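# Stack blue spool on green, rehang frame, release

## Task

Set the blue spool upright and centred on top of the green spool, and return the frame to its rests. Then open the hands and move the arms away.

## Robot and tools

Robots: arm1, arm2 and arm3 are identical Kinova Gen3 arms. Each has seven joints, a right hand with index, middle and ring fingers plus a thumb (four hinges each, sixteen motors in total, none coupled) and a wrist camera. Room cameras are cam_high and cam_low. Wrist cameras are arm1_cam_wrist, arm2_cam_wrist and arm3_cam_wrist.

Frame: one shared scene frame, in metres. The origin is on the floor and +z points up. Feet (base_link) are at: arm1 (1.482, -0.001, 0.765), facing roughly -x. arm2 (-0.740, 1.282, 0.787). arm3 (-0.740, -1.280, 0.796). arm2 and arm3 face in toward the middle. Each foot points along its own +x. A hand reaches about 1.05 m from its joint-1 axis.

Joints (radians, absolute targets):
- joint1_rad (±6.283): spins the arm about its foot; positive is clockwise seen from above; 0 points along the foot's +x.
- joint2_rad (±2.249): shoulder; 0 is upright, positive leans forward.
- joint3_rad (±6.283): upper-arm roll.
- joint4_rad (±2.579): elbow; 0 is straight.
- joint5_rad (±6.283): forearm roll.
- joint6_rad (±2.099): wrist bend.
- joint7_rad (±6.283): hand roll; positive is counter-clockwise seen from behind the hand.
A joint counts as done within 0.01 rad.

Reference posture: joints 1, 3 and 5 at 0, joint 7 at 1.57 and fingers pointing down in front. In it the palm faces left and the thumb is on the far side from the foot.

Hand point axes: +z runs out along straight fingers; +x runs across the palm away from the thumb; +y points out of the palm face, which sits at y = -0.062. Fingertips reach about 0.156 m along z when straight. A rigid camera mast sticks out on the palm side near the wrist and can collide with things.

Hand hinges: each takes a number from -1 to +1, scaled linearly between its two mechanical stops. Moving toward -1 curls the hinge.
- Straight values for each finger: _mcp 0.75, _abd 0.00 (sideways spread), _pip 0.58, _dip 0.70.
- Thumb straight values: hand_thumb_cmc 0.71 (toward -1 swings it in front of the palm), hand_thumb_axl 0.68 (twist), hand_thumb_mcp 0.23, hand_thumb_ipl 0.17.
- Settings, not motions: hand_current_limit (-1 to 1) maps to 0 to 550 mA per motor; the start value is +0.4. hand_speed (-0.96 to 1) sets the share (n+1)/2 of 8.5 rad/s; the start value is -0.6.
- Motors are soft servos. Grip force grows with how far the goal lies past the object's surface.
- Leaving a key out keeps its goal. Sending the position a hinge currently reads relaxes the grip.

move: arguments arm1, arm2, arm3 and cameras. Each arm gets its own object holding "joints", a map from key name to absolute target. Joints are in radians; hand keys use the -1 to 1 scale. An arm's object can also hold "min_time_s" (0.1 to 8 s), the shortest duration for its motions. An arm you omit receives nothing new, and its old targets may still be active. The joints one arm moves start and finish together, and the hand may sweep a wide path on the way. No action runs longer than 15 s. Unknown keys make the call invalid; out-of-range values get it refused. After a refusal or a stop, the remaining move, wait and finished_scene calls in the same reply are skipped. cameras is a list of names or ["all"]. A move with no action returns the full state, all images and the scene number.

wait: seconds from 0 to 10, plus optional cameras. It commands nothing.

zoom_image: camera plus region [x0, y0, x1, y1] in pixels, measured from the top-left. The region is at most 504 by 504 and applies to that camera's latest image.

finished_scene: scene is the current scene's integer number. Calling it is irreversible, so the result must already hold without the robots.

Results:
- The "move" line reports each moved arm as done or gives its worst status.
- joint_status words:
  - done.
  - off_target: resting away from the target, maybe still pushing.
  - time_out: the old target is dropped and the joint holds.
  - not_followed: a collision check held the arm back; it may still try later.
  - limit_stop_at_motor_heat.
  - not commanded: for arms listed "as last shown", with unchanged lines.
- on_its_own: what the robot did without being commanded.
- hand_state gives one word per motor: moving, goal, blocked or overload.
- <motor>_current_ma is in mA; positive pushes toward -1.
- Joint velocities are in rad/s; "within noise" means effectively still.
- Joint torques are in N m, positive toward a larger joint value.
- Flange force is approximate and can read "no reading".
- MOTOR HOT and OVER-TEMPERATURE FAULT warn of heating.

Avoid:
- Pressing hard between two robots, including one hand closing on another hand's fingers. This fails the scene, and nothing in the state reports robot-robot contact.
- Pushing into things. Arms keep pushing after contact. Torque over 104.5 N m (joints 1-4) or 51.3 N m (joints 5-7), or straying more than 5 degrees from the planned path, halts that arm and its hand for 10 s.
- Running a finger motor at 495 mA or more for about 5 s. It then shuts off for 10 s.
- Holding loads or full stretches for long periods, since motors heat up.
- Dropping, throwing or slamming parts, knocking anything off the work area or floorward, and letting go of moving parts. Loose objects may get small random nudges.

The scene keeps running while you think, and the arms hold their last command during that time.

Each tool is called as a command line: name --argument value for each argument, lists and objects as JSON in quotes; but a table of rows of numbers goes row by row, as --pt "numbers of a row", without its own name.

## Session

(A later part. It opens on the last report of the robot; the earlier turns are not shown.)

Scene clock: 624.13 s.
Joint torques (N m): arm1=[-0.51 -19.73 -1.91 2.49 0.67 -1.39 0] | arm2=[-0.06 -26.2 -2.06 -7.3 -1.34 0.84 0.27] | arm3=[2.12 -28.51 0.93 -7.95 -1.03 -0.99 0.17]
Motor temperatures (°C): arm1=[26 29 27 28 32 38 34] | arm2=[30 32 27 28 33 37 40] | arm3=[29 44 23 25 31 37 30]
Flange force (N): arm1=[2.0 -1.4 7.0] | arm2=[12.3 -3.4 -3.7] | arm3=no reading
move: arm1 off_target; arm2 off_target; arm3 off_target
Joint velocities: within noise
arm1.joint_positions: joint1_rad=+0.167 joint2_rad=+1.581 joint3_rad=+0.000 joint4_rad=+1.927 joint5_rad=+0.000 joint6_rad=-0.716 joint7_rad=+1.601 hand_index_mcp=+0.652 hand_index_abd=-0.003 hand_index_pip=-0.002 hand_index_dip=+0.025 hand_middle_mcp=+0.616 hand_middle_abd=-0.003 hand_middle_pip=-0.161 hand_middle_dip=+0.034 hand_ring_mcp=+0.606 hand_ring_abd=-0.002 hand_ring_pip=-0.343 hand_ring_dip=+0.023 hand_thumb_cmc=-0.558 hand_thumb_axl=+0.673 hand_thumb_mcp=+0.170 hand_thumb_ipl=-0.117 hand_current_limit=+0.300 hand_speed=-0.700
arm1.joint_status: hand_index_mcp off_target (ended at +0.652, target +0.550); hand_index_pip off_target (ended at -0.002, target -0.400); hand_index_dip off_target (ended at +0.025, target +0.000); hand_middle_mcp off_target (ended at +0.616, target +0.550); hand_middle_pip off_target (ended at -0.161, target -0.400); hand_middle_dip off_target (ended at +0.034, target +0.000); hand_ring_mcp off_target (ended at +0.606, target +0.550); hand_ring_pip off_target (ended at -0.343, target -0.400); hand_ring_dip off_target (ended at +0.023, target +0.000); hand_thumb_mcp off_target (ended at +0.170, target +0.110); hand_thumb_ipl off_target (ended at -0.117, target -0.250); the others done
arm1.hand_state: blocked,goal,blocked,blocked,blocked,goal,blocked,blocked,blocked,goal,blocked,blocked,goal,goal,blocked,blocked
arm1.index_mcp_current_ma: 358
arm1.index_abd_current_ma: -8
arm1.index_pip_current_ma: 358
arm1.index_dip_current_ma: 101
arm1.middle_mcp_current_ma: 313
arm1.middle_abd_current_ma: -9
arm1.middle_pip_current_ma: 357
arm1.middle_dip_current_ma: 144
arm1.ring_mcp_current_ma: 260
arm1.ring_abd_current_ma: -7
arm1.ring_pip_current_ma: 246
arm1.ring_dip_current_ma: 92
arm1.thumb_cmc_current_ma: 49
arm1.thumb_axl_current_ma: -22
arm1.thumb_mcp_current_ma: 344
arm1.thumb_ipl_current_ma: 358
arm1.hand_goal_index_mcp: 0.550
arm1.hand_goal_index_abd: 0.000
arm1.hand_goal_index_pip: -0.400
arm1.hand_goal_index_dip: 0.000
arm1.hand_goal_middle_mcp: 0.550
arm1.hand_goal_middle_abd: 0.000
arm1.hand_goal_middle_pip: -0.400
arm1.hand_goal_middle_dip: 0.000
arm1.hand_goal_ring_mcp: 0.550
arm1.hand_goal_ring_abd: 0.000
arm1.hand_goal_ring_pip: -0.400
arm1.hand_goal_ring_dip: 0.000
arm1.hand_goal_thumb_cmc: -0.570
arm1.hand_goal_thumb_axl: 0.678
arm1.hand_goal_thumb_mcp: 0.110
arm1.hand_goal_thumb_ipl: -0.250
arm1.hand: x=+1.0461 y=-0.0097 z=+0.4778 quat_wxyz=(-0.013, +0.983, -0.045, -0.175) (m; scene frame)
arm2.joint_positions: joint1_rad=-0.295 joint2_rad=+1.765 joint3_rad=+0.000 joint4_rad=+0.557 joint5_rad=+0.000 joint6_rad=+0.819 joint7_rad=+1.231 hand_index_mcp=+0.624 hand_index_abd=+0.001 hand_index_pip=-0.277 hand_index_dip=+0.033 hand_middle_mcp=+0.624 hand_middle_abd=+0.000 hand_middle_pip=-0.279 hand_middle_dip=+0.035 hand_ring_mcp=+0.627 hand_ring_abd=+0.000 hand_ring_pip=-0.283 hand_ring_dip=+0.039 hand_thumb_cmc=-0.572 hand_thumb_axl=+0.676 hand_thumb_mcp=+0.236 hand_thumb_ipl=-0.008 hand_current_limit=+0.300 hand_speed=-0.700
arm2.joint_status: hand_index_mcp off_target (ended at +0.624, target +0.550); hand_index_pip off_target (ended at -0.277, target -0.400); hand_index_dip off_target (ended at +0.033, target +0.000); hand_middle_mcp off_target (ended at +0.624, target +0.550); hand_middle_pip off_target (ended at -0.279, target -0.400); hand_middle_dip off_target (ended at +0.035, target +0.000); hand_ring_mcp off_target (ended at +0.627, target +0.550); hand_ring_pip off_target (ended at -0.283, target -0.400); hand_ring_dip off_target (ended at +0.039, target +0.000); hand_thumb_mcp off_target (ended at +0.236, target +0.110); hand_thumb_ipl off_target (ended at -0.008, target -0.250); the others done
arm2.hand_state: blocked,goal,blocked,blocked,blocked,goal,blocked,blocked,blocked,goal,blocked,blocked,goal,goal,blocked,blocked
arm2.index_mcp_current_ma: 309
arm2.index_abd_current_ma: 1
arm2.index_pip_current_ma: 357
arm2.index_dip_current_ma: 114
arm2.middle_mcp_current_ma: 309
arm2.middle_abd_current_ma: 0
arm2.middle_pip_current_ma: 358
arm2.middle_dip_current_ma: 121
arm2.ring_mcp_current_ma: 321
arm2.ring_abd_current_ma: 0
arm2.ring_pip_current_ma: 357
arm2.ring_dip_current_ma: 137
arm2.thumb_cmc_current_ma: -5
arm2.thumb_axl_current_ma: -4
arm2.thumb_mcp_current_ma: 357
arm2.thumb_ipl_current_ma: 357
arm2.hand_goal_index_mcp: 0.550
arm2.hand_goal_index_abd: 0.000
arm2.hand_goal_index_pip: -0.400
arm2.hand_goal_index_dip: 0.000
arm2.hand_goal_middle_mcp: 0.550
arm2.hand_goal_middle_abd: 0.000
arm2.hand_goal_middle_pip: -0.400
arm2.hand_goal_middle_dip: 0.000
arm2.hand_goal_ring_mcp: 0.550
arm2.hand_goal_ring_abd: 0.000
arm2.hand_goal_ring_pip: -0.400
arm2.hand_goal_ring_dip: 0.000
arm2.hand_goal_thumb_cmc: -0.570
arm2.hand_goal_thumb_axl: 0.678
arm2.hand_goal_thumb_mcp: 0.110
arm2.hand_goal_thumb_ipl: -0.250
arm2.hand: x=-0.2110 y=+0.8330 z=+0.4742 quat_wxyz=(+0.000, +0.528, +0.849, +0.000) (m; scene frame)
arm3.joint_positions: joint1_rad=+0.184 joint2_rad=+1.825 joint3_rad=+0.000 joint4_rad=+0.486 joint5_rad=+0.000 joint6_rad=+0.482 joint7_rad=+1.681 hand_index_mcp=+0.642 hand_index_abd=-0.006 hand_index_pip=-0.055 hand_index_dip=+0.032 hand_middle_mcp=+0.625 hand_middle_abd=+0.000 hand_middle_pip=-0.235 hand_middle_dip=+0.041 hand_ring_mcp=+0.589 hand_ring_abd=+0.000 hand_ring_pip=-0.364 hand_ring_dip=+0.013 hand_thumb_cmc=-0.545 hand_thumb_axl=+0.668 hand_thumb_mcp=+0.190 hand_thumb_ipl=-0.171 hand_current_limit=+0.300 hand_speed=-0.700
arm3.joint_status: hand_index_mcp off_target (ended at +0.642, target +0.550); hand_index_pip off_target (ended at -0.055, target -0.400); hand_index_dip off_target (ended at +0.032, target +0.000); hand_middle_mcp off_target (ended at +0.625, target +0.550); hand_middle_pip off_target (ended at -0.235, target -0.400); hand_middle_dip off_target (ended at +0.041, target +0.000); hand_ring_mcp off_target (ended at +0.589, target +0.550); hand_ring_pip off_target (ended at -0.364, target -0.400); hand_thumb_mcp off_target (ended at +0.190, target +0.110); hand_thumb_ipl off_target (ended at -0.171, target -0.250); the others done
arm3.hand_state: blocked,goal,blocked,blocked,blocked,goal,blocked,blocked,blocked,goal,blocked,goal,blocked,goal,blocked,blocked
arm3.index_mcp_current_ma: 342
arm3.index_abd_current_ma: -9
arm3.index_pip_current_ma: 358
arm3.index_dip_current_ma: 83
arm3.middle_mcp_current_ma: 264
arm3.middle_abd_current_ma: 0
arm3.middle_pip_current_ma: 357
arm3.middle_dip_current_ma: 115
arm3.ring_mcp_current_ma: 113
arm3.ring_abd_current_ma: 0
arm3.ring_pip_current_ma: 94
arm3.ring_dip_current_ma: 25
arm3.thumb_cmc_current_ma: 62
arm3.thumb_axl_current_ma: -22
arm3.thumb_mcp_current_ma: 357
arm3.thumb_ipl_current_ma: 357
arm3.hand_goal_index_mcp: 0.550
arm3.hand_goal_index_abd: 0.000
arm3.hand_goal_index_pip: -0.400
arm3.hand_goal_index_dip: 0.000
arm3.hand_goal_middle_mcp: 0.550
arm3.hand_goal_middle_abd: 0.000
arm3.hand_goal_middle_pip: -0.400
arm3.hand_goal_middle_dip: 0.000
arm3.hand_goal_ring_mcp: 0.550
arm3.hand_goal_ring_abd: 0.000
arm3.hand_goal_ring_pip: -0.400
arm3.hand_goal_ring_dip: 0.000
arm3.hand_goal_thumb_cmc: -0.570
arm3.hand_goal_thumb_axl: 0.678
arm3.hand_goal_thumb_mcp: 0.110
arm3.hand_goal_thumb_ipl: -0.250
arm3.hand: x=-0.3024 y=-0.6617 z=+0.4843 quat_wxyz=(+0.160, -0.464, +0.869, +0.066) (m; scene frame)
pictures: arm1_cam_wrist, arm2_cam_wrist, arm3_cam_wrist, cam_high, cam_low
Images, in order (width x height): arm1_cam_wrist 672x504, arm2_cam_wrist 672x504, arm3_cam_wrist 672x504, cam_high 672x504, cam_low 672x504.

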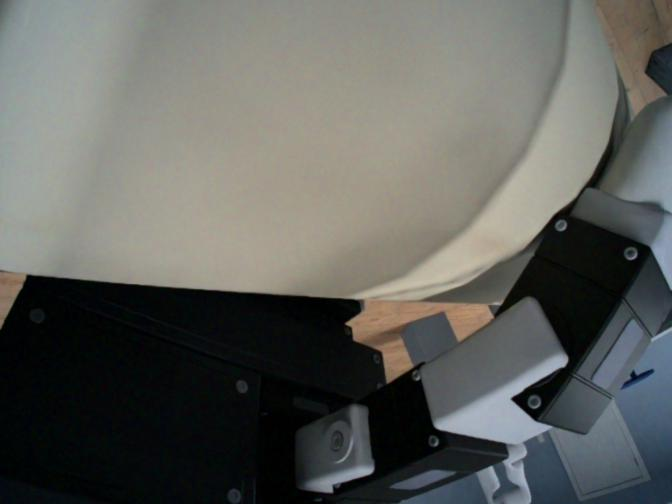

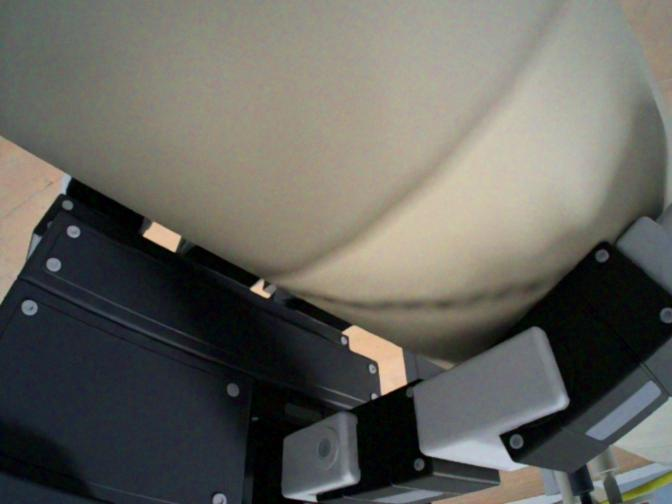

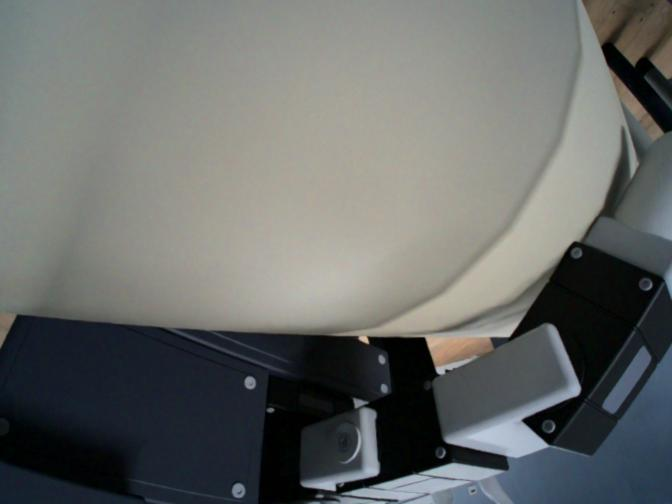

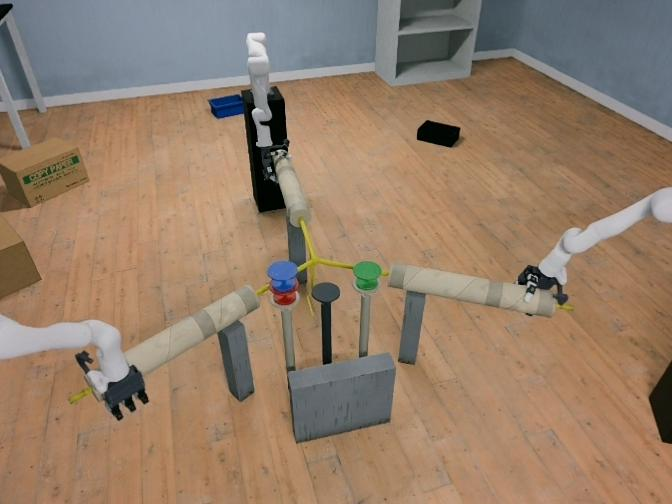

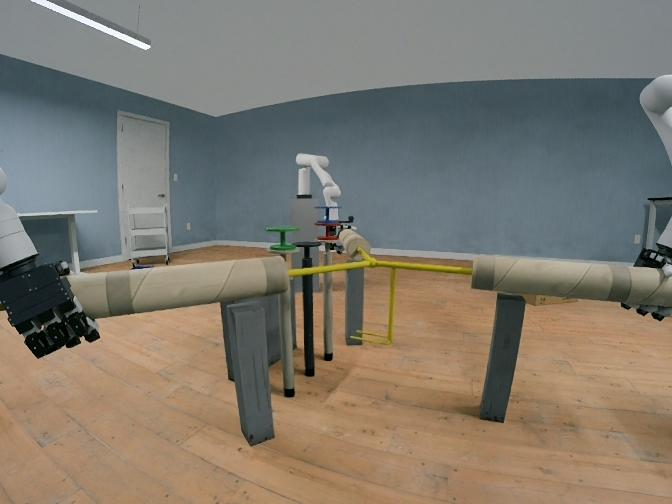

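move --arm1 '{"joints":{"hand_current_limit":0.7}}' --arm2 '{"joints":{"hand_current_limit":0.7}}' --arm3 '{"joints":{"hand_current_limit":0.7}}'

move --arm1 '{"joints":{"joint2_rad":1.5087,"joint4_rad":1.9956,"joint6_rad":-0.7117},"min_time_s":2.5}' --arm2 '{"joints":{"joint2_rad":1.6792,"joint4_rad":0.6683,"joint6_rad":0.7941},"min_time_s":2.5}' --arm3 '{"joints":{"joint2_rad":1.7315,"joint4_rad":0.6171,"joint6_rad":0.4438},"min_time_s":2.5}' --cameras '["all"]'

Scene clock: 700.37 s.
Joint torques (N m): arm1=[-0.34 -19.69 -1.67 2.5 0.64 -1.39 0.02] | arm2=[0.09 -26.61 -2.22 -7.71 -1.5 0.66 0.16] | arm3=[1.89 -28.27 0.86 -7.74 -1.05 -0.84 0.25]
Motor temperatures (°C): arm1=[26 30 27 28 32 38 34] | arm2=[30 31 27 28 33 37 40] | arm3=[29 45 23 25 31 37 30]
Flange force (N): arm1=[1.9 -0.9 7.0] | arm2=[13.7 -3.8 -4.0] | arm3=no reading
move: arm1 done; arm2 done; arm3 done
Joint velocities: within noise
arm1.joint_positions: joint1_rad=+0.167 joint2_rad=+1.581 joint3_rad=+0.000 joint4_rad=+1.927 joint5_rad=+0.000 joint6_rad=-0.716 joint7_rad=+1.601 hand_index_mcp=+0.653 hand_index_abd=-0.003 hand_index_pip=-0.005 hand_index_dip=+0.025 hand_middle_mcp=+0.620 hand_middle_abd=-0.003 hand_middle_pip=-0.166 hand_middle_dip=+0.034 hand_ring_mcp=+0.608 hand_ring_abd=-0.003 hand_ring_pip=-0.343 hand_ring_dip=+0.020 hand_thumb_cmc=-0.553 hand_thumb_axl=+0.673 hand_thumb_mcp=+0.185 hand_thumb_ipl=-0.168 hand_current_limit=+0.700 hand_speed=-0.700
arm1.joint_status: all done
arm1.hand_state: blocked,goal,blocked,blocked,blocked,goal,blocked,blocked,blocked,goal,blocked,goal,goal,goal,blocked,blocked
arm1.index_mcp_current_ma: 468
arm1.index_abd_current_ma: -8
arm1.index_pip_current_ma: 467
arm1.index_dip_current_ma: 101
arm1.middle_mcp_current_ma: 332
arm1.middle_abd_current_ma: -9
arm1.middle_pip_current_ma: 468
arm1.middle_dip_current_ma: 144
arm1.ring_mcp_current_ma: 271
arm1.ring_abd_current_ma: -7
arm1.ring_pip_current_ma: 246
arm1.ring_dip_current_ma: 78
arm1.thumb_cmc_current_ma: 67
arm1.thumb_axl_current_ma: -22
arm1.thumb_mcp_current_ma: 441
arm1.thumb_ipl_current_ma: 468
arm1.hand_goal_index_mcp: 0.550
arm1.hand_goal_index_abd: 0.000
arm1.hand_goal_index_pip: -0.400
arm1.hand_goal_index_dip: 0.000
arm1.hand_goal_middle_mcp: 0.550
arm1.hand_goal_middle_abd: 0.000
arm1.hand_goal_middle_pip: -0.400
arm1.hand_goal_middle_dip: 0.000
arm1.hand_goal_ring_mcp: 0.550
arm1.hand_goal_ring_abd: 0.000
arm1.hand_goal_ring_pip: -0.400
arm1.hand_goal_ring_dip: 0.000
arm1.hand_goal_thumb_cmc: -0.570
arm1.hand_goal_thumb_axl: 0.678
arm1.hand_goal_thumb_mcp: 0.110
arm1.hand_goal_thumb_ipl: -0.250
arm1.on_its_own: hand_thumb_ipl moved -0.050 toward your old target -0.250
arm1.hand: x=+1.0461 y=-0.0097 z=+0.4778 quat_wxyz=(-0.013, +0.983, -0.045, -0.175) (m; scene frame)
arm2.joint_positions: joint1_rad=-0.295 joint2_rad=+1.765 joint3_rad=+0.000 joint4_rad=+0.557 joint5_rad=+0.000 joint6_rad=+0.819 joint7_rad=+1.231 hand_index_mcp=+0.624 hand_index_abd=+0.001 hand_index_pip=-0.280 hand_index_dip=+0.033 hand_middle_mcp=+0.625 hand_middle_abd=+0.000 hand_middle_pip=-0.281 hand_middle_dip=+0.035 hand_ring_mcp=+0.627 hand_ring_abd=+0.000 hand_ring_pip=-0.286 hand_ring_dip=+0.039 hand_thumb_cmc=-0.572 hand_thumb_axl=+0.676 hand_thumb_mcp=+0.236 hand_thumb_ipl=-0.017 hand_current_limit=+0.700 hand_speed=-0.700
arm2.joint_status: all done
arm2.hand_state: blocked,goal,blocked,blocked,blocked,goal,blocked,blocked,blocked,goal,blocked,blocked,goal,goal,blocked,blocked
arm2.index_mcp_current_ma: 309
arm2.index_abd_current_ma: 1
arm2.index_pip_current_ma: 468
arm2.index_dip_current_ma: 114
arm2.middle_mcp_current_ma: 313
arm2.middle_abd_current_ma: 0
arm2.middle_pip_current_ma: 467
arm2.middle_dip_current_ma: 120
arm2.ring_mcp_current_ma: 325
arm2.ring_abd_current_ma: 0
arm2.ring_pip_current_ma: 467
arm2.ring_dip_current_ma: 136
arm2.thumb_cmc_current_ma: -5
arm2.thumb_axl_current_ma: -4
arm2.thumb_mcp_current_ma: 468
arm2.thumb_ipl_current_ma: 468
arm2.hand_goal_index_mcp: 0.550
arm2.hand_goal_index_abd: 0.000
arm2.hand_goal_index_pip: -0.400
arm2.hand_goal_index_dip: 0.000
arm2.hand_goal_middle_mcp: 0.550
arm2.hand_goal_middle_abd: 0.000
arm2.hand_goal_middle_pip: -0.400
arm2.hand_goal_middle_dip: 0.000
arm2.hand_goal_ring_mcp: 0.550
arm2.hand_goal_ring_abd: 0.000
arm2.hand_goal_ring_pip: -0.400
arm2.hand_goal_ring_dip: 0.000
arm2.hand_goal_thumb_cmc: -0.570
arm2.hand_goal_thumb_axl: 0.678
arm2.hand_goal_thumb_mcp: 0.110
arm2.hand_goal_thumb_ipl: -0.250
arm2.hand: x=-0.2110 y=+0.8330 z=+0.4742 quat_wxyz=(+0.000, +0.528, +0.849, +0.000) (m; scene frame)
arm3.joint_positions: joint1_rad=+0.184 joint2_rad=+1.825 joint3_rad=+0.000 joint4_rad=+0.486 joint5_rad=+0.000 joint6_rad=+0.482 joint7_rad=+1.681 hand_index_mcp=+0.643 hand_index_abd=-0.006 hand_index_pip=-0.055 hand_index_dip=+0.032 hand_middle_mcp=+0.627 hand_middle_abd=+0.000 hand_middle_pip=-0.239 hand_middle_dip=+0.041 hand_ring_mcp=+0.590 hand_ring_abd=+0.000 hand_ring_pip=-0.364 hand_ring_dip=+0.011 hand_thumb_cmc=-0.545 hand_thumb_axl=+0.668 hand_thumb_mcp=+0.191 hand_thumb_ipl=-0.174 hand_current_limit=+0.700 hand_speed=-0.700
arm3.joint_status: all done
arm3.hand_state: blocked,goal,blocked,blocked,blocked,goal,blocked,blocked,blocked,goal,blocked,goal,blocked,goal,blocked,blocked
arm3.index_mcp_current_ma: 347
arm3.index_abd_current_ma: -9
arm3.index_pip_current_ma: 467
arm3.index_dip_current_ma: 83
arm3.middle_mcp_current_ma: 275
arm3.middle_abd_current_ma: 0
arm3.middle_pip_current_ma: 467
arm3.middle_dip_current_ma: 115
arm3.ring_mcp_current_ma: 117
arm3.ring_abd_current_ma: 0
arm3.ring_pip_current_ma: 94
arm3.ring_dip_current_ma: 21
arm3.thumb_cmc_current_ma: 62
arm3.thumb_axl_current_ma: -22
arm3.thumb_mcp_current_ma: 373
arm3.thumb_ipl_current_ma: 361
arm3.hand_goal_index_mcp: 0.550
arm3.hand_goal_index_abd: 0.000
arm3.hand_goal_index_pip: -0.400
arm3.hand_goal_index_dip: 0.000
arm3.hand_goal_middle_mcp: 0.550
arm3.hand_goal_middle_abd: 0.000
arm3.hand_goal_middle_pip: -0.400
arm3.hand_goal_middle_dip: 0.000
arm3.hand_goal_ring_mcp: 0.550
arm3.hand_goal_ring_abd: 0.000
arm3.hand_goal_ring_pip: -0.400
arm3.hand_goal_ring_dip: 0.000
arm3.hand_goal_thumb_cmc: -0.570
arm3.hand_goal_thumb_axl: 0.678
arm3.hand_goal_thumb_mcp: 0.110
arm3.hand_goal_thumb_ipl: -0.250
arm3.hand: x=-0.3024 y=-0.6617 z=+0.4843 quat_wxyz=(+0.160, -0.464, +0.869, +0.066) (m; scene frame)
pictures: none

Scene clock: 703.17 s.
Joint torques (N m): arm1=[-0.16 -19.99 -1.48 2.1 0.53 -1.57 -0.04] | arm2=[-0.31 -26.97 -2.6 -7.71 -1.6 0.53 0.16] | arm3=[2.05 -28.11 1.06 -7.27 -0.9 -0.72 0.27]
Motor temperatures (°C): arm1=[26 30 27 28 32 38 34] | arm2=[30 31 27 28 33 37 40] | arm3=[29 45 23 25 31 37 30]
Flange force (N): arm1=[2.4 -0.5 6.7] | arm2=[11.4 -3.7 -2.2] | arm3=[-0.4 3.7 3.7]
move: arm1 done; arm2 done; arm3 done
Joint velocities: within noise
arm1.joint_positions: joint1_rad=+0.167 joint2_rad=+1.509 joint3_rad=+0.000 joint4_rad=+1.996 joint5_rad=+0.000 joint6_rad=-0.712 joint7_rad=+1.601 hand_index_mcp=+0.656 hand_index_abd=-0.005 hand_index_pip=-0.006 hand_index_dip=+0.025 hand_middle_mcp=+0.623 hand_middle_abd=-0.005 hand_middle_pip=-0.168 hand_middle_dip=+0.034 hand_ring_mcp=+0.612 hand_ring_abd=-0.004 hand_ring_pip=-0.343 hand_ring_dip=+0.017 hand_thumb_cmc=-0.553 hand_thumb_axl=+0.671 hand_thumb_mcp=+0.186 hand_thumb_ipl=-0.175 hand_current_limit=+0.700 hand_speed=-0.700
arm1.joint_status: all done
arm1.hand_state: blocked,goal,blocked,blocked,blocked,goal,blocked,blocked,blocked,goal,blocked,goal,goal,goal,blocked,blocked
arm1.index_mcp_current_ma: 467
arm1.index_abd_current_ma: -14
arm1.index_pip_current_ma: 467
arm1.index_dip_current_ma: 101
arm1.middle_mcp_current_ma: 348
arm1.middle_abd_current_ma: -16
arm1.middle_pip_current_ma: 468
arm1.middle_dip_current_ma: 144
arm1.ring_mcp_current_ma: 289
arm1.ring_abd_current_ma: -11
arm1.ring_pip_current_ma: 246
arm1.ring_dip_current_ma: 67
arm1.thumb_cmc_current_ma: 69
arm1.thumb_axl_current_ma: -33
arm1.thumb_mcp_current_ma: 446
arm1.thumb_ipl_current_ma: 463
arm1.hand_goal_index_mcp: 0.550
arm1.hand_goal_index_abd: 0.000
arm1.hand_goal_index_pip: -0.400
arm1.hand_goal_index_dip: 0.000
arm1.hand_goal_middle_mcp: 0.550
arm1.hand_goal_middle_abd: 0.000
arm1.hand_goal_middle_pip: -0.400
arm1.hand_goal_middle_dip: 0.000
arm1.hand_goal_ring_mcp: 0.550
arm1.hand_goal_ring_abd: 0.000
arm1.hand_goal_ring_pip: -0.400
arm1.hand_goal_ring_dip: 0.000
arm1.hand_goal_thumb_cmc: -0.570
arm1.hand_goal_thumb_axl: 0.678
arm1.hand_goal_thumb_mcp: 0.110
arm1.hand_goal_thumb_ipl: -0.250
arm1.hand: x=+1.0459 y=-0.0096 z=+0.5077 quat_wxyz=(-0.013, +0.983, -0.045, -0.175) (m; scene frame)
arm2.joint_positions: joint1_rad=-0.295 joint2_rad=+1.679 joint3_rad=+0.000 joint4_rad=+0.668 joint5_rad=+0.000 joint6_rad=+0.794 joint7_rad=+1.231 hand_index_mcp=+0.625 hand_index_abd=+0.002 hand_index_pip=-0.280 hand_index_dip=+0.033 hand_middle_mcp=+0.627 hand_middle_abd=+0.001 hand_middle_pip=-0.281 hand_middle_dip=+0.034 hand_ring_mcp=+0.629 hand_ring_abd=+0.001 hand_ring_pip=-0.286 hand_ring_dip=+0.038 hand_thumb_cmc=-0.573 hand_thumb_axl=+0.676 hand_thumb_mcp=+0.237 hand_thumb_ipl=-0.022 hand_current_limit=+0.700 hand_speed=-0.700
arm2.joint_status: all done
arm2.hand_state: blocked,goal,blocked,blocked,blocked,goal,blocked,blocked,blocked,goal,blocked,blocked,goal,goal,blocked,blocked
arm2.index_mcp_current_ma: 315
arm2.index_abd_current_ma: 3
arm2.index_pip_current_ma: 467
arm2.index_dip_current_ma: 113
arm2.middle_mcp_current_ma: 321
arm2.middle_abd_current_ma: 2
arm2.middle_pip_current_ma: 468
arm2.middle_dip_current_ma: 117
arm2.ring_mcp_current_ma: 333
arm2.ring_abd_current_ma: 2
arm2.ring_pip_current_ma: 467
arm2.ring_dip_current_ma: 133
arm2.thumb_cmc_current_ma: -7
arm2.thumb_axl_current_ma: -4
arm2.thumb_mcp_current_ma: 468
arm2.thumb_ipl_current_ma: 467
arm2.hand_goal_index_mcp: 0.550
arm2.hand_goal_index_abd: 0.000
arm2.hand_goal_index_pip: -0.400
arm2.hand_goal_index_dip: 0.000
arm2.hand_goal_middle_mcp: 0.550
arm2.hand_goal_middle_abd: 0.000
arm2.hand_goal_middle_pip: -0.400
arm2.hand_goal_middle_dip: 0.000
arm2.hand_goal_ring_mcp: 0.550
arm2.hand_goal_ring_abd: 0.000
arm2.hand_goal_ring_pip: -0.400
arm2.hand_goal_ring_dip: 0.000
arm2.hand_goal_thumb_cmc: -0.570
arm2.hand_goal_thumb_axl: 0.678
arm2.hand_goal_thumb_mcp: 0.110
arm2.hand_goal_thumb_ipl: -0.250
arm2.hand: x=-0.2110 y=+0.8330 z=+0.5044 quat_wxyz=(+0.000, +0.528, +0.849, +0.000) (m; scene frame)
arm3.joint_positions: joint1_rad=+0.184 joint2_rad=+1.732 joint3_rad=+0.000 joint4_rad=+0.617 joint5_rad=+0.000 joint6_rad=+0.444 joint7_rad=+1.681 hand_index_mcp=+0.643 hand_index_abd=-0.007 hand_index_pip=-0.055 hand_index_dip=+0.032 hand_middle_mcp=+0.628 hand_middle_abd=-0.002 hand_middle_pip=-0.240 hand_middle_dip=+0.041 hand_ring_mcp=+0.590 hand_ring_abd=+0.000 hand_ring_pip=-0.364 hand_ring_dip=+0.011 hand_thumb_cmc=-0.544 hand_thumb_axl=+0.668 hand_thumb_mcp=+0.191 hand_thumb_ipl=-0.176 hand_current_limit=+0.700 hand_speed=-0.700
arm3.joint_status: all done
arm3.hand_state: blocked,goal,blocked,blocked,blocked,goal,blocked,blocked,blocked,goal,blocked,goal,blocked,goal,blocked,blocked
arm3.index_mcp_current_ma: 347
arm3.index_abd_current_ma: -9
arm3.index_pip_current_ma: 467
arm3.index_dip_current_ma: 83
arm3.middle_mcp_current_ma: 276
arm3.middle_abd_current_ma: -2
arm3.middle_pip_current_ma: 467
arm3.middle_dip_current_ma: 115
arm3.ring_mcp_current_ma: 117
arm3.ring_abd_current_ma: 0
arm3.ring_pip_current_ma: 94
arm3.ring_dip_current_ma: 21
arm3.thumb_cmc_current_ma: 65
arm3.thumb_axl_current_ma: -23
arm3.thumb_mcp_current_ma: 376
arm3.thumb_ipl_current_ma: 348
arm3.hand_goal_index_mcp: 0.550
arm3.hand_goal_index_abd: 0.000
arm3.hand_goal_index_pip: -0.400
arm3.hand_goal_index_dip: 0.000
arm3.hand_goal_middle_mcp: 0.550
arm3.hand_goal_middle_abd: 0.000
arm3.hand_goal_middle_pip: -0.400
arm3.hand_goal_middle_dip: 0.000
arm3.hand_goal_ring_mcp: 0.550
arm3.hand_goal_ring_abd: 0.000
arm3.hand_goal_ring_pip: -0.400
arm3.hand_goal_ring_dip: 0.000
arm3.hand_goal_thumb_cmc: -0.570
arm3.hand_goal_thumb_axl: 0.678
arm3.hand_goal_thumb_mcp: 0.110
arm3.hand_goal_thumb_ipl: -0.250
arm3.hand: x=-0.3023 y=-0.6618 z=+0.5141 quat_wxyz=(+0.160, -0.464, +0.869, +0.066) (m; scene frame)
pictures: arm1_cam_wrist, arm2_cam_wrist, arm3_cam_wrist, cam_high, cam_low
Images, in order (width x height): arm1_cam_wrist 672x504, arm2_cam_wrist 672x504, arm3_cam_wrist 672x504, cam_high 672x504, cam_low 672x504.

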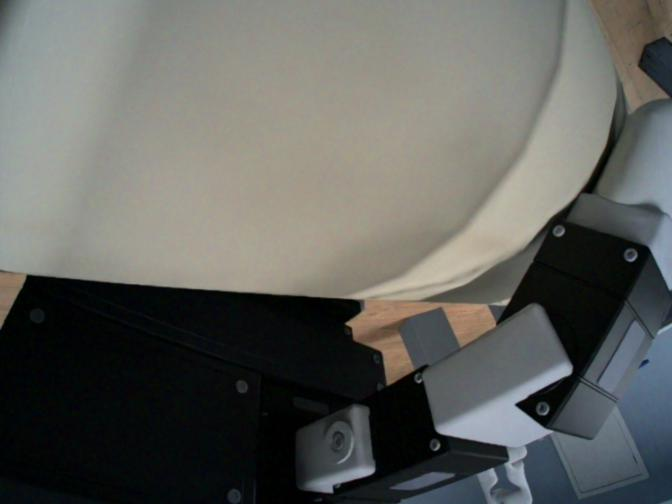

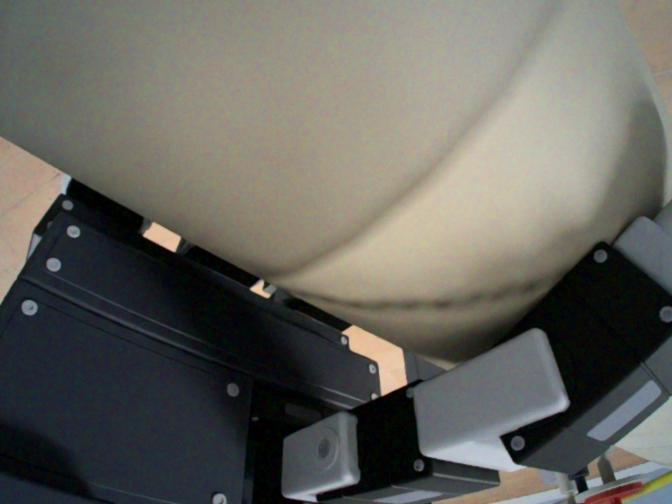

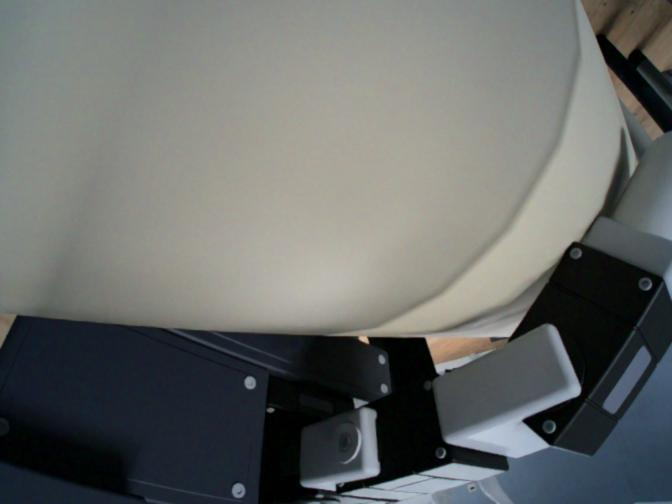

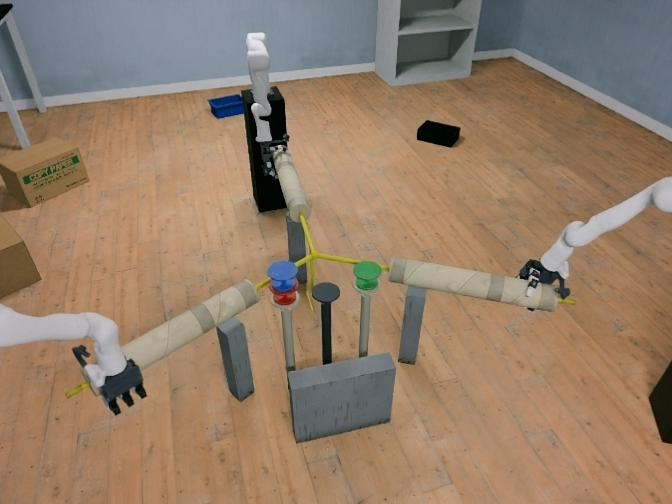

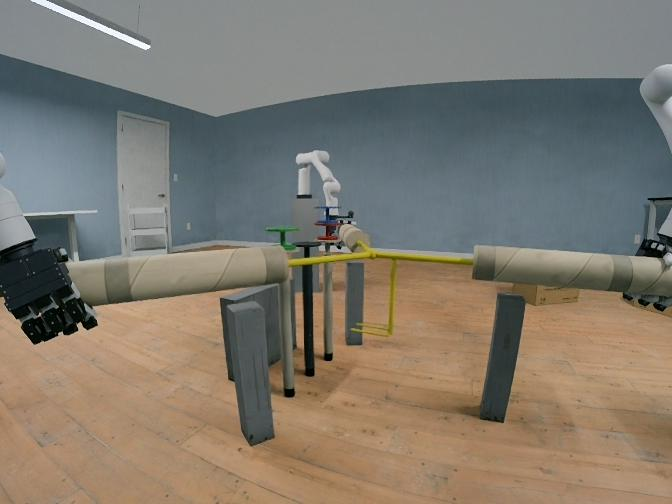

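move --arm1 '{"joints":{"joint2_rad":1.2484,"joint4_rad":2.1857,"joint6_rad":-0.6416},"min_time_s":4}' --arm2 '{"joints":{"joint2_rad":1.4434,"joint4_rad":0.8995,"joint6_rad":0.7987},"min_time_s":4}' --arm3 '{"joints":{"joint2_rad":1.4839,"joint4_rad":0.8816,"joint6_rad":0.4271},"min_time_s":4}' --cameras '["cam_high","cam_low"]'

move --arm1 '{"joints":{"joint2_rad":0.95,"joint4_rad":2.2993,"joint6_rad":-0.4567},"min_time_s":4}' --arm2 '{"joints":{"joint2_rad":1.2491,"joint4_rad":1.0072,"joint6_rad":0.8852},"min_time_s":4}' --arm3 '{"joints":{"joint2_rad":1.2821,"joint4_rad":1.0098,"joint6_rad":0.5006},"min_time_s":4}' --cameras '["cam_high","cam_low"]'

Scene clock: 727.37 s.
Joint torques (N m): arm1=[-0.96 -16.68 -1.72 5.04 0.97 0.21 0.63] | arm2=[0.15 -24.69 -2.18 -5.16 -1.18 2.08 0.47] | arm3=[1.31 -28.16 0.91 -6.43 -0.74 -0.4 0.48]
Motor temperatures (°C): arm1=[26 31 27 28 32 38 34] | arm2=[30 33 27 28 33 37 40] | arm3=[29 46 23 25 31 37 30]
Flange force (N): arm1=[-3.5 -1.5 8.6] | arm2=[4.8 -0.4 0.4] | arm3=[-2.6 2.5 5.7]
move: arm1 done; arm2 done; arm3 done
Joint velocities: within noise
arm1.joint_positions: joint1_rad=+0.167 joint2_rad=+1.248 joint3_rad=+0.000 joint4_rad=+2.186 joint5_rad=+0.000 joint6_rad=-0.642 joint7_rad=+1.601 hand_index_mcp=+0.668 hand_index_abd=-0.001 hand_index_pip=-0.023 hand_index_dip=+0.026 hand_middle_mcp=+0.627 hand_middle_abd=-0.003 hand_middle_pip=-0.176 hand_middle_dip=+0.034 hand_ring_mcp=+0.612 hand_ring_abd=-0.005 hand_ring_pip=-0.345 hand_ring_dip=+0.017 hand_thumb_cmc=-0.552 hand_thumb_axl=+0.668 hand_thumb_mcp=+0.198 hand_thumb_ipl=-0.200 hand_current_limit=+0.700 hand_speed=-0.700
arm1.joint_status: all done
arm1.hand_state: blocked,goal,blocked,blocked,blocked,goal,blocked,blocked,blocked,goal,blocked,goal,goal,goal,blocked,blocked
arm1.index_mcp_current_ma: 467
arm1.index_abd_current_ma: -4
arm1.index_pip_current_ma: 468
arm1.index_dip_current_ma: 106
arm1.middle_mcp_current_ma: 367
arm1.middle_abd_current_ma: -9
arm1.middle_pip_current_ma: 468
arm1.middle_dip_current_ma: 144
arm1.ring_mcp_current_ma: 289
arm1.ring_abd_current_ma: -16
arm1.ring_pip_current_ma: 241
arm1.ring_dip_current_ma: 66
arm1.thumb_cmc_current_ma: 74
arm1.thumb_axl_current_ma: -45
arm1.thumb_mcp_current_ma: 468
arm1.thumb_ipl_current_ma: 296
arm1.hand_goal_index_mcp: 0.550
arm1.hand_goal_index_abd: 0.000
arm1.hand_goal_index_pip: -0.400
arm1.hand_goal_index_dip: 0.000
arm1.hand_goal_middle_mcp: 0.550
arm1.hand_goal_middle_abd: 0.000
arm1.hand_goal_middle_pip: -0.400
arm1.hand_goal_middle_dip: 0.000
arm1.hand_goal_ring_mcp: 0.550
arm1.hand_goal_ring_abd: 0.000
arm1.hand_goal_ring_pip: -0.400
arm1.hand_goal_ring_dip: 0.000
arm1.hand_goal_thumb_cmc: -0.570
arm1.hand_goal_thumb_axl: 0.678
arm1.hand_goal_thumb_mcp: 0.110
arm1.hand_goal_thumb_ipl: -0.250
arm1.on_its_own: hand_thumb_ipl moved -0.025 toward your old target -0.250
arm1.hand: x=+1.0463 y=-0.0096 z=+0.6078 quat_wxyz=(-0.013, +0.983, -0.045, -0.175) (m; scene frame)
arm2.joint_positions: joint1_rad=-0.294 joint2_rad=+1.443 joint3_rad=+0.000 joint4_rad=+0.899 joint5_rad=+0.000 joint6_rad=+0.799 joint7_rad=+1.231 hand_index_mcp=+0.626 hand_index_abd=+0.003 hand_index_pip=-0.280 hand_index_dip=+0.032 hand_middle_mcp=+0.627 hand_middle_abd=+0.003 hand_middle_pip=-0.283 hand_middle_dip=+0.034 hand_ring_mcp=+0.630 hand_ring_abd=+0.002 hand_ring_pip=-0.289 hand_ring_dip=+0.038 hand_thumb_cmc=-0.582 hand_thumb_axl=+0.675 hand_thumb_mcp=+0.265 hand_thumb_ipl=-0.106 hand_current_limit=+0.700 hand_speed=-0.700
arm2.joint_status: all done
arm2.hand_state: blocked,goal,blocked,blocked,blocked,goal,blocked,blocked,blocked,goal,blocked,blocked,goal,goal,blocked,blocked
arm2.index_mcp_current_ma: 317
arm2.index_abd_current_ma: 5
arm2.index_pip_current_ma: 468
arm2.index_dip_current_ma: 108
arm2.middle_mcp_current_ma: 324
arm2.middle_abd_current_ma: 5
arm2.middle_pip_current_ma: 468
arm2.middle_dip_current_ma: 115
arm2.ring_mcp_current_ma: 338
arm2.ring_abd_current_ma: 3
arm2.ring_pip_current_ma: 461
arm2.ring_dip_current_ma: 133
arm2.thumb_cmc_current_ma: -34
arm2.thumb_axl_current_ma: -8
arm2.thumb_mcp_current_ma: 468
arm2.thumb_ipl_current_ma: 467
arm2.hand_goal_index_mcp: 0.550
arm2.hand_goal_index_abd: 0.000
arm2.hand_goal_index_pip: -0.400
arm2.hand_goal_index_dip: 0.000
arm2.hand_goal_middle_mcp: 0.550
arm2.hand_goal_middle_abd: 0.000
arm2.hand_goal_middle_pip: -0.400
arm2.hand_goal_middle_dip: 0.000
arm2.hand_goal_ring_mcp: 0.550
arm2.hand_goal_ring_abd: 0.000
arm2.hand_goal_ring_pip: -0.400
arm2.hand_goal_ring_dip: 0.000
arm2.hand_goal_thumb_cmc: -0.570
arm2.hand_goal_thumb_axl: 0.678
arm2.hand_goal_thumb_mcp: 0.110
arm2.hand_goal_thumb_ipl: -0.250
arm2.on_its_own: hand_thumb_ipl moved -0.083 toward your old target -0.250
arm2.hand: x=-0.2110 y=+0.8328 z=+0.6044 quat_wxyz=(+0.000, +0.528, +0.849, +0.000) (m; scene frame)
arm3.joint_positions: joint1_rad=+0.184 joint2_rad=+1.484 joint3_rad=+0.000 joint4_rad=+0.882 joint5_rad=+0.000 joint6_rad=+0.427 joint7_rad=+1.681 hand_index_mcp=+0.647 hand_index_abd=-0.014 hand_index_pip=-0.071 hand_index_dip=+0.036 hand_middle_mcp=+0.632 hand_middle_abd=-0.007 hand_middle_pip=-0.252 hand_middle_dip=+0.041 hand_ring_mcp=+0.588 hand_ring_abd=-0.001 hand_ring_pip=-0.366 hand_ring_dip=+0.010 hand_thumb_cmc=-0.545 hand_thumb_axl=+0.664 hand_thumb_mcp=+0.201 hand_thumb_ipl=-0.193 hand_current_limit=+0.700 hand_speed=-0.700
arm3.joint_status: all done
arm3.hand_state: blocked,goal,blocked,blocked,blocked,goal,blocked,blocked,blocked,goal,blocked,goal,blocked,goal,blocked,blocked
arm3.index_mcp_current_ma: 366
arm3.index_abd_current_ma: -25
arm3.index_pip_current_ma: 468
arm3.index_dip_current_ma: 95
arm3.middle_mcp_current_ma: 296
arm3.middle_abd_current_ma: -9
arm3.middle_pip_current_ma: 468
arm3.middle_dip_current_ma: 115
arm3.ring_mcp_current_ma: 112
arm3.ring_abd_current_ma: -1
arm3.ring_pip_current_ma: 90
arm3.ring_dip_current_ma: 19
arm3.thumb_cmc_current_ma: 60
arm3.thumb_axl_current_ma: -38
arm3.thumb_mcp_current_ma: 438
arm3.thumb_ipl_current_ma: 253
arm3.hand_goal_index_mcp: 0.550
arm3.hand_goal_index_abd: 0.000
arm3.hand_goal_index_pip: -0.400
arm3.hand_goal_index_dip: 0.000
arm3.hand_goal_middle_mcp: 0.550
arm3.hand_goal_middle_abd: 0.000
arm3.hand_goal_middle_pip: -0.400
arm3.hand_goal_middle_dip: 0.000
arm3.hand_goal_ring_mcp: 0.550
arm3.hand_goal_ring_abd: 0.000
arm3.hand_goal_ring_pip: -0.400
arm3.hand_goal_ring_dip: 0.000
arm3.hand_goal_thumb_cmc: -0.570
arm3.hand_goal_thumb_axl: 0.678
arm3.hand_goal_thumb_mcp: 0.110
arm3.hand_goal_thumb_ipl: -0.250
arm3.hand: x=-0.3019 y=-0.6621 z=+0.6142 quat_wxyz=(+0.160, -0.464, +0.869, +0.066) (m; scene frame)
pictures: cam_high, cam_low
Images, in order (width x height): cam_high 672x504, cam_low 672x504.

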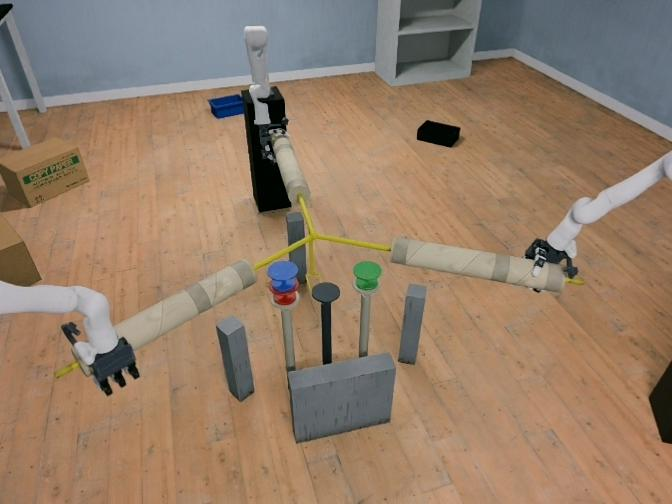

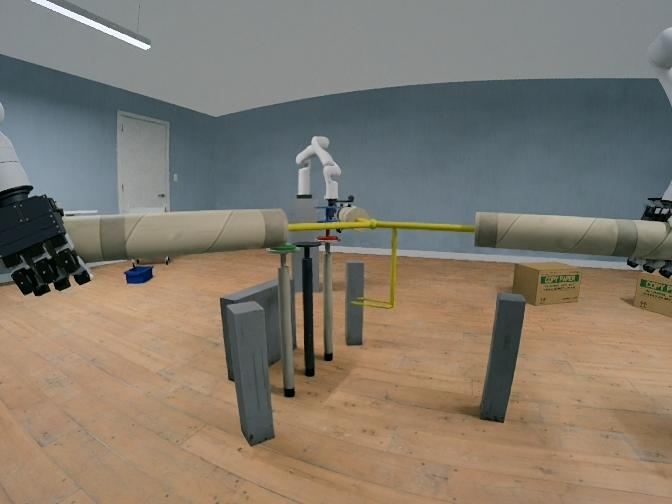

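Scene clock: 731.70 s.
Joint torques (N m): arm1=[-1.21 -15.99 -2.03 3.49 0.94 0.28 0.66] | arm2=[0.63 -24.88 -1.73 -5.68 -1.17 2.11 0.5] | arm3=[1.18 -28.75 0.67 -7.56 -0.81 -0.7 0.4]
Motor temperatures (°C): arm1=[26 31 27 28 32 38 34] | arm2=[30 33 27 28 33 37 40] | arm3=[29 46 23 25 31 37 30]
Flange force (N): arm1=[-4.2 -1.6 8.6] | arm2=[3.6 0.8 2.2] | arm3=[-1.5 2.5 5.5]
move: arm1 done; arm2 done; arm3 done
Joint velocities: within noise
arm1.joint_positions: joint1_rad=+0.167 joint2_rad=+0.950 joint3_rad=+0.000 joint4_rad=+2.299 joint5_rad=+0.000 joint6_rad=-0.457 joint7_rad=+1.601 hand_index_mcp=+0.673 hand_index_abd=+0.001 hand_index_pip=-0.031 hand_index_dip=+0.028 hand_middle_mcp=+0.628 hand_middle_abd=-0.003 hand_middle_pip=-0.179 hand_middle_dip=+0.034 hand_ring_mcp=+0.612 hand_ring_abd=-0.006 hand_ring_pip=-0.345 hand_ring_dip=+0.017 hand_thumb_cmc=-0.550 hand_thumb_axl=+0.673 hand_thumb_mcp=+0.201 hand_thumb_ipl=-0.209 hand_current_limit=+0.700 hand_speed=-0.700
arm1.joint_status: all done
arm1.hand_state: blocked,goal,blocked,blocked,blocked,goal,blocked,blocked,blocked,goal,blocked,goal,goal,goal,blocked,blocked
arm1.index_mcp_current_ma: 468
arm1.index_abd_current_ma: 3
arm1.index_pip_current_ma: 468
arm1.index_dip_current_ma: 116
arm1.middle_mcp_current_ma: 372
arm1.middle_abd_current_ma: -9
arm1.middle_pip_current_ma: 467
arm1.middle_dip_current_ma: 144
arm1.ring_mcp_current_ma: 289
arm1.ring_abd_current_ma: -20
arm1.ring_pip_current_ma: 241
arm1.ring_dip_current_ma: 66
arm1.thumb_cmc_current_ma: 81
arm1.thumb_axl_current_ma: -24
arm1.thumb_mcp_current_ma: 467
arm1.thumb_ipl_current_ma: 241
arm1.hand_goal_index_mcp: 0.550
arm1.hand_goal_index_abd: 0.000
arm1.hand_goal_index_pip: -0.400
arm1.hand_goal_index_dip: 0.000
arm1.hand_goal_middle_mcp: 0.550
arm1.hand_goal_middle_abd: 0.000
arm1.hand_goal_middle_pip: -0.400
arm1.hand_goal_middle_dip: 0.000
arm1.hand_goal_ring_mcp: 0.550
arm1.hand_goal_ring_abd: 0.000
arm1.hand_goal_ring_pip: -0.400
arm1.hand_goal_ring_dip: 0.000
arm1.hand_goal_thumb_cmc: -0.570
arm1.hand_goal_thumb_axl: 0.678
arm1.hand_goal_thumb_mcp: 0.110
arm1.hand_goal_thumb_ipl: -0.250
arm1.hand: x=+1.0468 y=-0.0095 z=+0.7077 quat_wxyz=(-0.013, +0.983, -0.045, -0.175) (m; scene frame)
arm2.joint_positions: joint1_rad=-0.294 joint2_rad=+1.249 joint3_rad=+0.000 joint4_rad=+1.007 joint5_rad=+0.000 joint6_rad=+0.885 joint7_rad=+1.231 hand_index_mcp=+0.626 hand_index_abd=+0.003 hand_index_pip=-0.282 hand_index_dip=+0.032 hand_middle_mcp=+0.627 hand_middle_abd=+0.003 hand_middle_pip=-0.284 hand_middle_dip=+0.033 hand_ring_mcp=+0.631 hand_ring_abd=+0.002 hand_ring_pip=-0.291 hand_ring_dip=+0.038 hand_thumb_cmc=-0.584 hand_thumb_axl=+0.675 hand_thumb_mcp=+0.273 hand_thumb_ipl=-0.126 hand_current_limit=+0.700 hand_speed=-0.700
arm2.joint_status: all done
arm2.hand_state: blocked,goal,blocked,blocked,blocked,goal,blocked,blocked,blocked,goal,blocked,blocked,goal,goal,blocked,blocked
arm2.index_mcp_current_ma: 317
arm2.index_abd_current_ma: 5
arm2.index_pip_current_ma: 468
arm2.index_dip_current_ma: 108
arm2.middle_mcp_current_ma: 324
arm2.middle_abd_current_ma: 5
arm2.middle_pip_current_ma: 468
arm2.middle_dip_current_ma: 112
arm2.ring_mcp_current_ma: 340
arm2.ring_abd_current_ma: 4
arm2.ring_pip_current_ma: 450
arm2.ring_dip_current_ma: 133
arm2.thumb_cmc_current_ma: -42
arm2.thumb_axl_current_ma: -10
arm2.thumb_mcp_current_ma: 467
arm2.thumb_ipl_current_ma: 467
arm2.hand_goal_index_mcp: 0.550
arm2.hand_goal_index_abd: 0.000
arm2.hand_goal_index_pip: -0.400
arm2.hand_goal_index_dip: 0.000
arm2.hand_goal_middle_mcp: 0.550
arm2.hand_goal_middle_abd: 0.000
arm2.hand_goal_middle_pip: -0.400
arm2.hand_goal_middle_dip: 0.000
arm2.hand_goal_ring_mcp: 0.550
arm2.hand_goal_ring_abd: 0.000
arm2.hand_goal_ring_pip: -0.400
arm2.hand_goal_ring_dip: 0.000
arm2.hand_goal_thumb_cmc: -0.570
arm2.hand_goal_thumb_axl: 0.678
arm2.hand_goal_thumb_mcp: 0.110
arm2.hand_goal_thumb_ipl: -0.250
arm2.on_its_own: hand_thumb_ipl moved -0.021 toward your old target -0.250
arm2.hand: x=-0.2110 y=+0.8328 z=+0.7043 quat_wxyz=(+0.000, +0.528, +0.849, +0.000) (m; scene frame)
arm3.joint_positions: joint1_rad=+0.184 joint2_rad=+1.282 joint3_rad=+0.000 joint4_rad=+1.010 joint5_rad=+0.000 joint6_rad=+0.501 joint7_rad=+1.681 hand_index_mcp=+0.648 hand_index_abd=-0.018 hand_index_pip=-0.076 hand_index_dip=+0.038 hand_middle_mcp=+0.633 hand_middle_abd=-0.011 hand_middle_pip=-0.255 hand_middle_dip=+0.041 hand_ring_mcp=+0.588 hand_ring_abd=-0.001 hand_ring_pip=-0.366 hand_ring_dip=+0.010 hand_thumb_cmc=-0.547 hand_thumb_axl=+0.664 hand_thumb_mcp=+0.203 hand_thumb_ipl=-0.195 hand_current_limit=+0.700 hand_speed=-0.700
arm3.joint_status: all done
arm3.hand_state: blocked,goal,blocked,blocked,blocked,goal,blocked,blocked,blocked,goal,blocked,goal,blocked,goal,blocked,blocked
arm3.index_mcp_current_ma: 372
arm3.index_abd_current_ma: -32
arm3.index_pip_current_ma: 467
arm3.index_dip_current_ma: 102
arm3.middle_mcp_current_ma: 301
arm3.middle_abd_current_ma: -17
arm3.middle_pip_current_ma: 468
arm3.middle_dip_current_ma: 115
arm3.ring_mcp_current_ma: 112
arm3.ring_abd_current_ma: -1
arm3.ring_pip_current_ma: 90
arm3.ring_dip_current_ma: 19
arm3.thumb_cmc_current_ma: 56
arm3.thumb_axl_current_ma: -38
arm3.thumb_mcp_current_ma: 449
arm3.thumb_ipl_current_ma: 238
arm3.hand_goal_index_mcp: 0.550
arm3.hand_goal_index_abd: 0.000
arm3.hand_goal_index_pip: -0.400
arm3.hand_goal_index_dip: 0.000
arm3.hand_goal_middle_mcp: 0.550
arm3.hand_goal_middle_abd: 0.000
arm3.hand_goal_middle_pip: -0.400
arm3.hand_goal_middle_dip: 0.000
arm3.hand_goal_ring_mcp: 0.550
arm3.hand_goal_ring_abd: 0.000
arm3.hand_goal_ring_pip: -0.400
arm3.hand_goal_ring_dip: 0.000
arm3.hand_goal_thumb_cmc: -0.570
arm3.hand_goal_thumb_axl: 0.678
arm3.hand_goal_thumb_mcp: 0.110
arm3.hand_goal_thumb_ipl: -0.250
arm3.hand: x=-0.3015 y=-0.6622 z=+0.7142 quat_wxyz=(+0.160, -0.464, +0.869, +0.066) (m; scene frame)
pictures: cam_high, cam_low
Images, in order (width x height): cam_high 672x504, cam_low 672x504.

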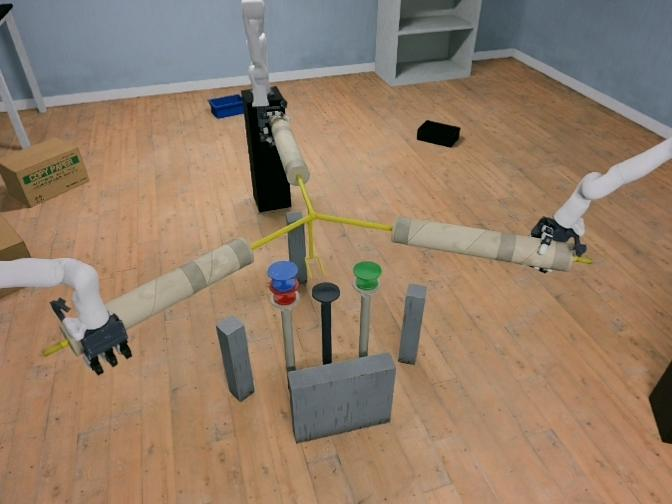

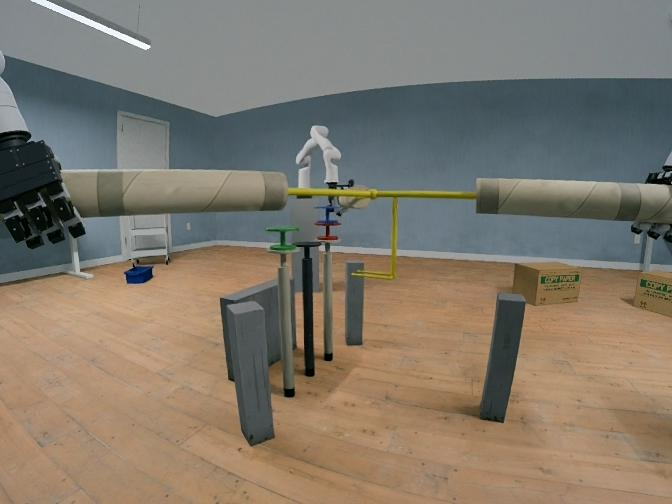

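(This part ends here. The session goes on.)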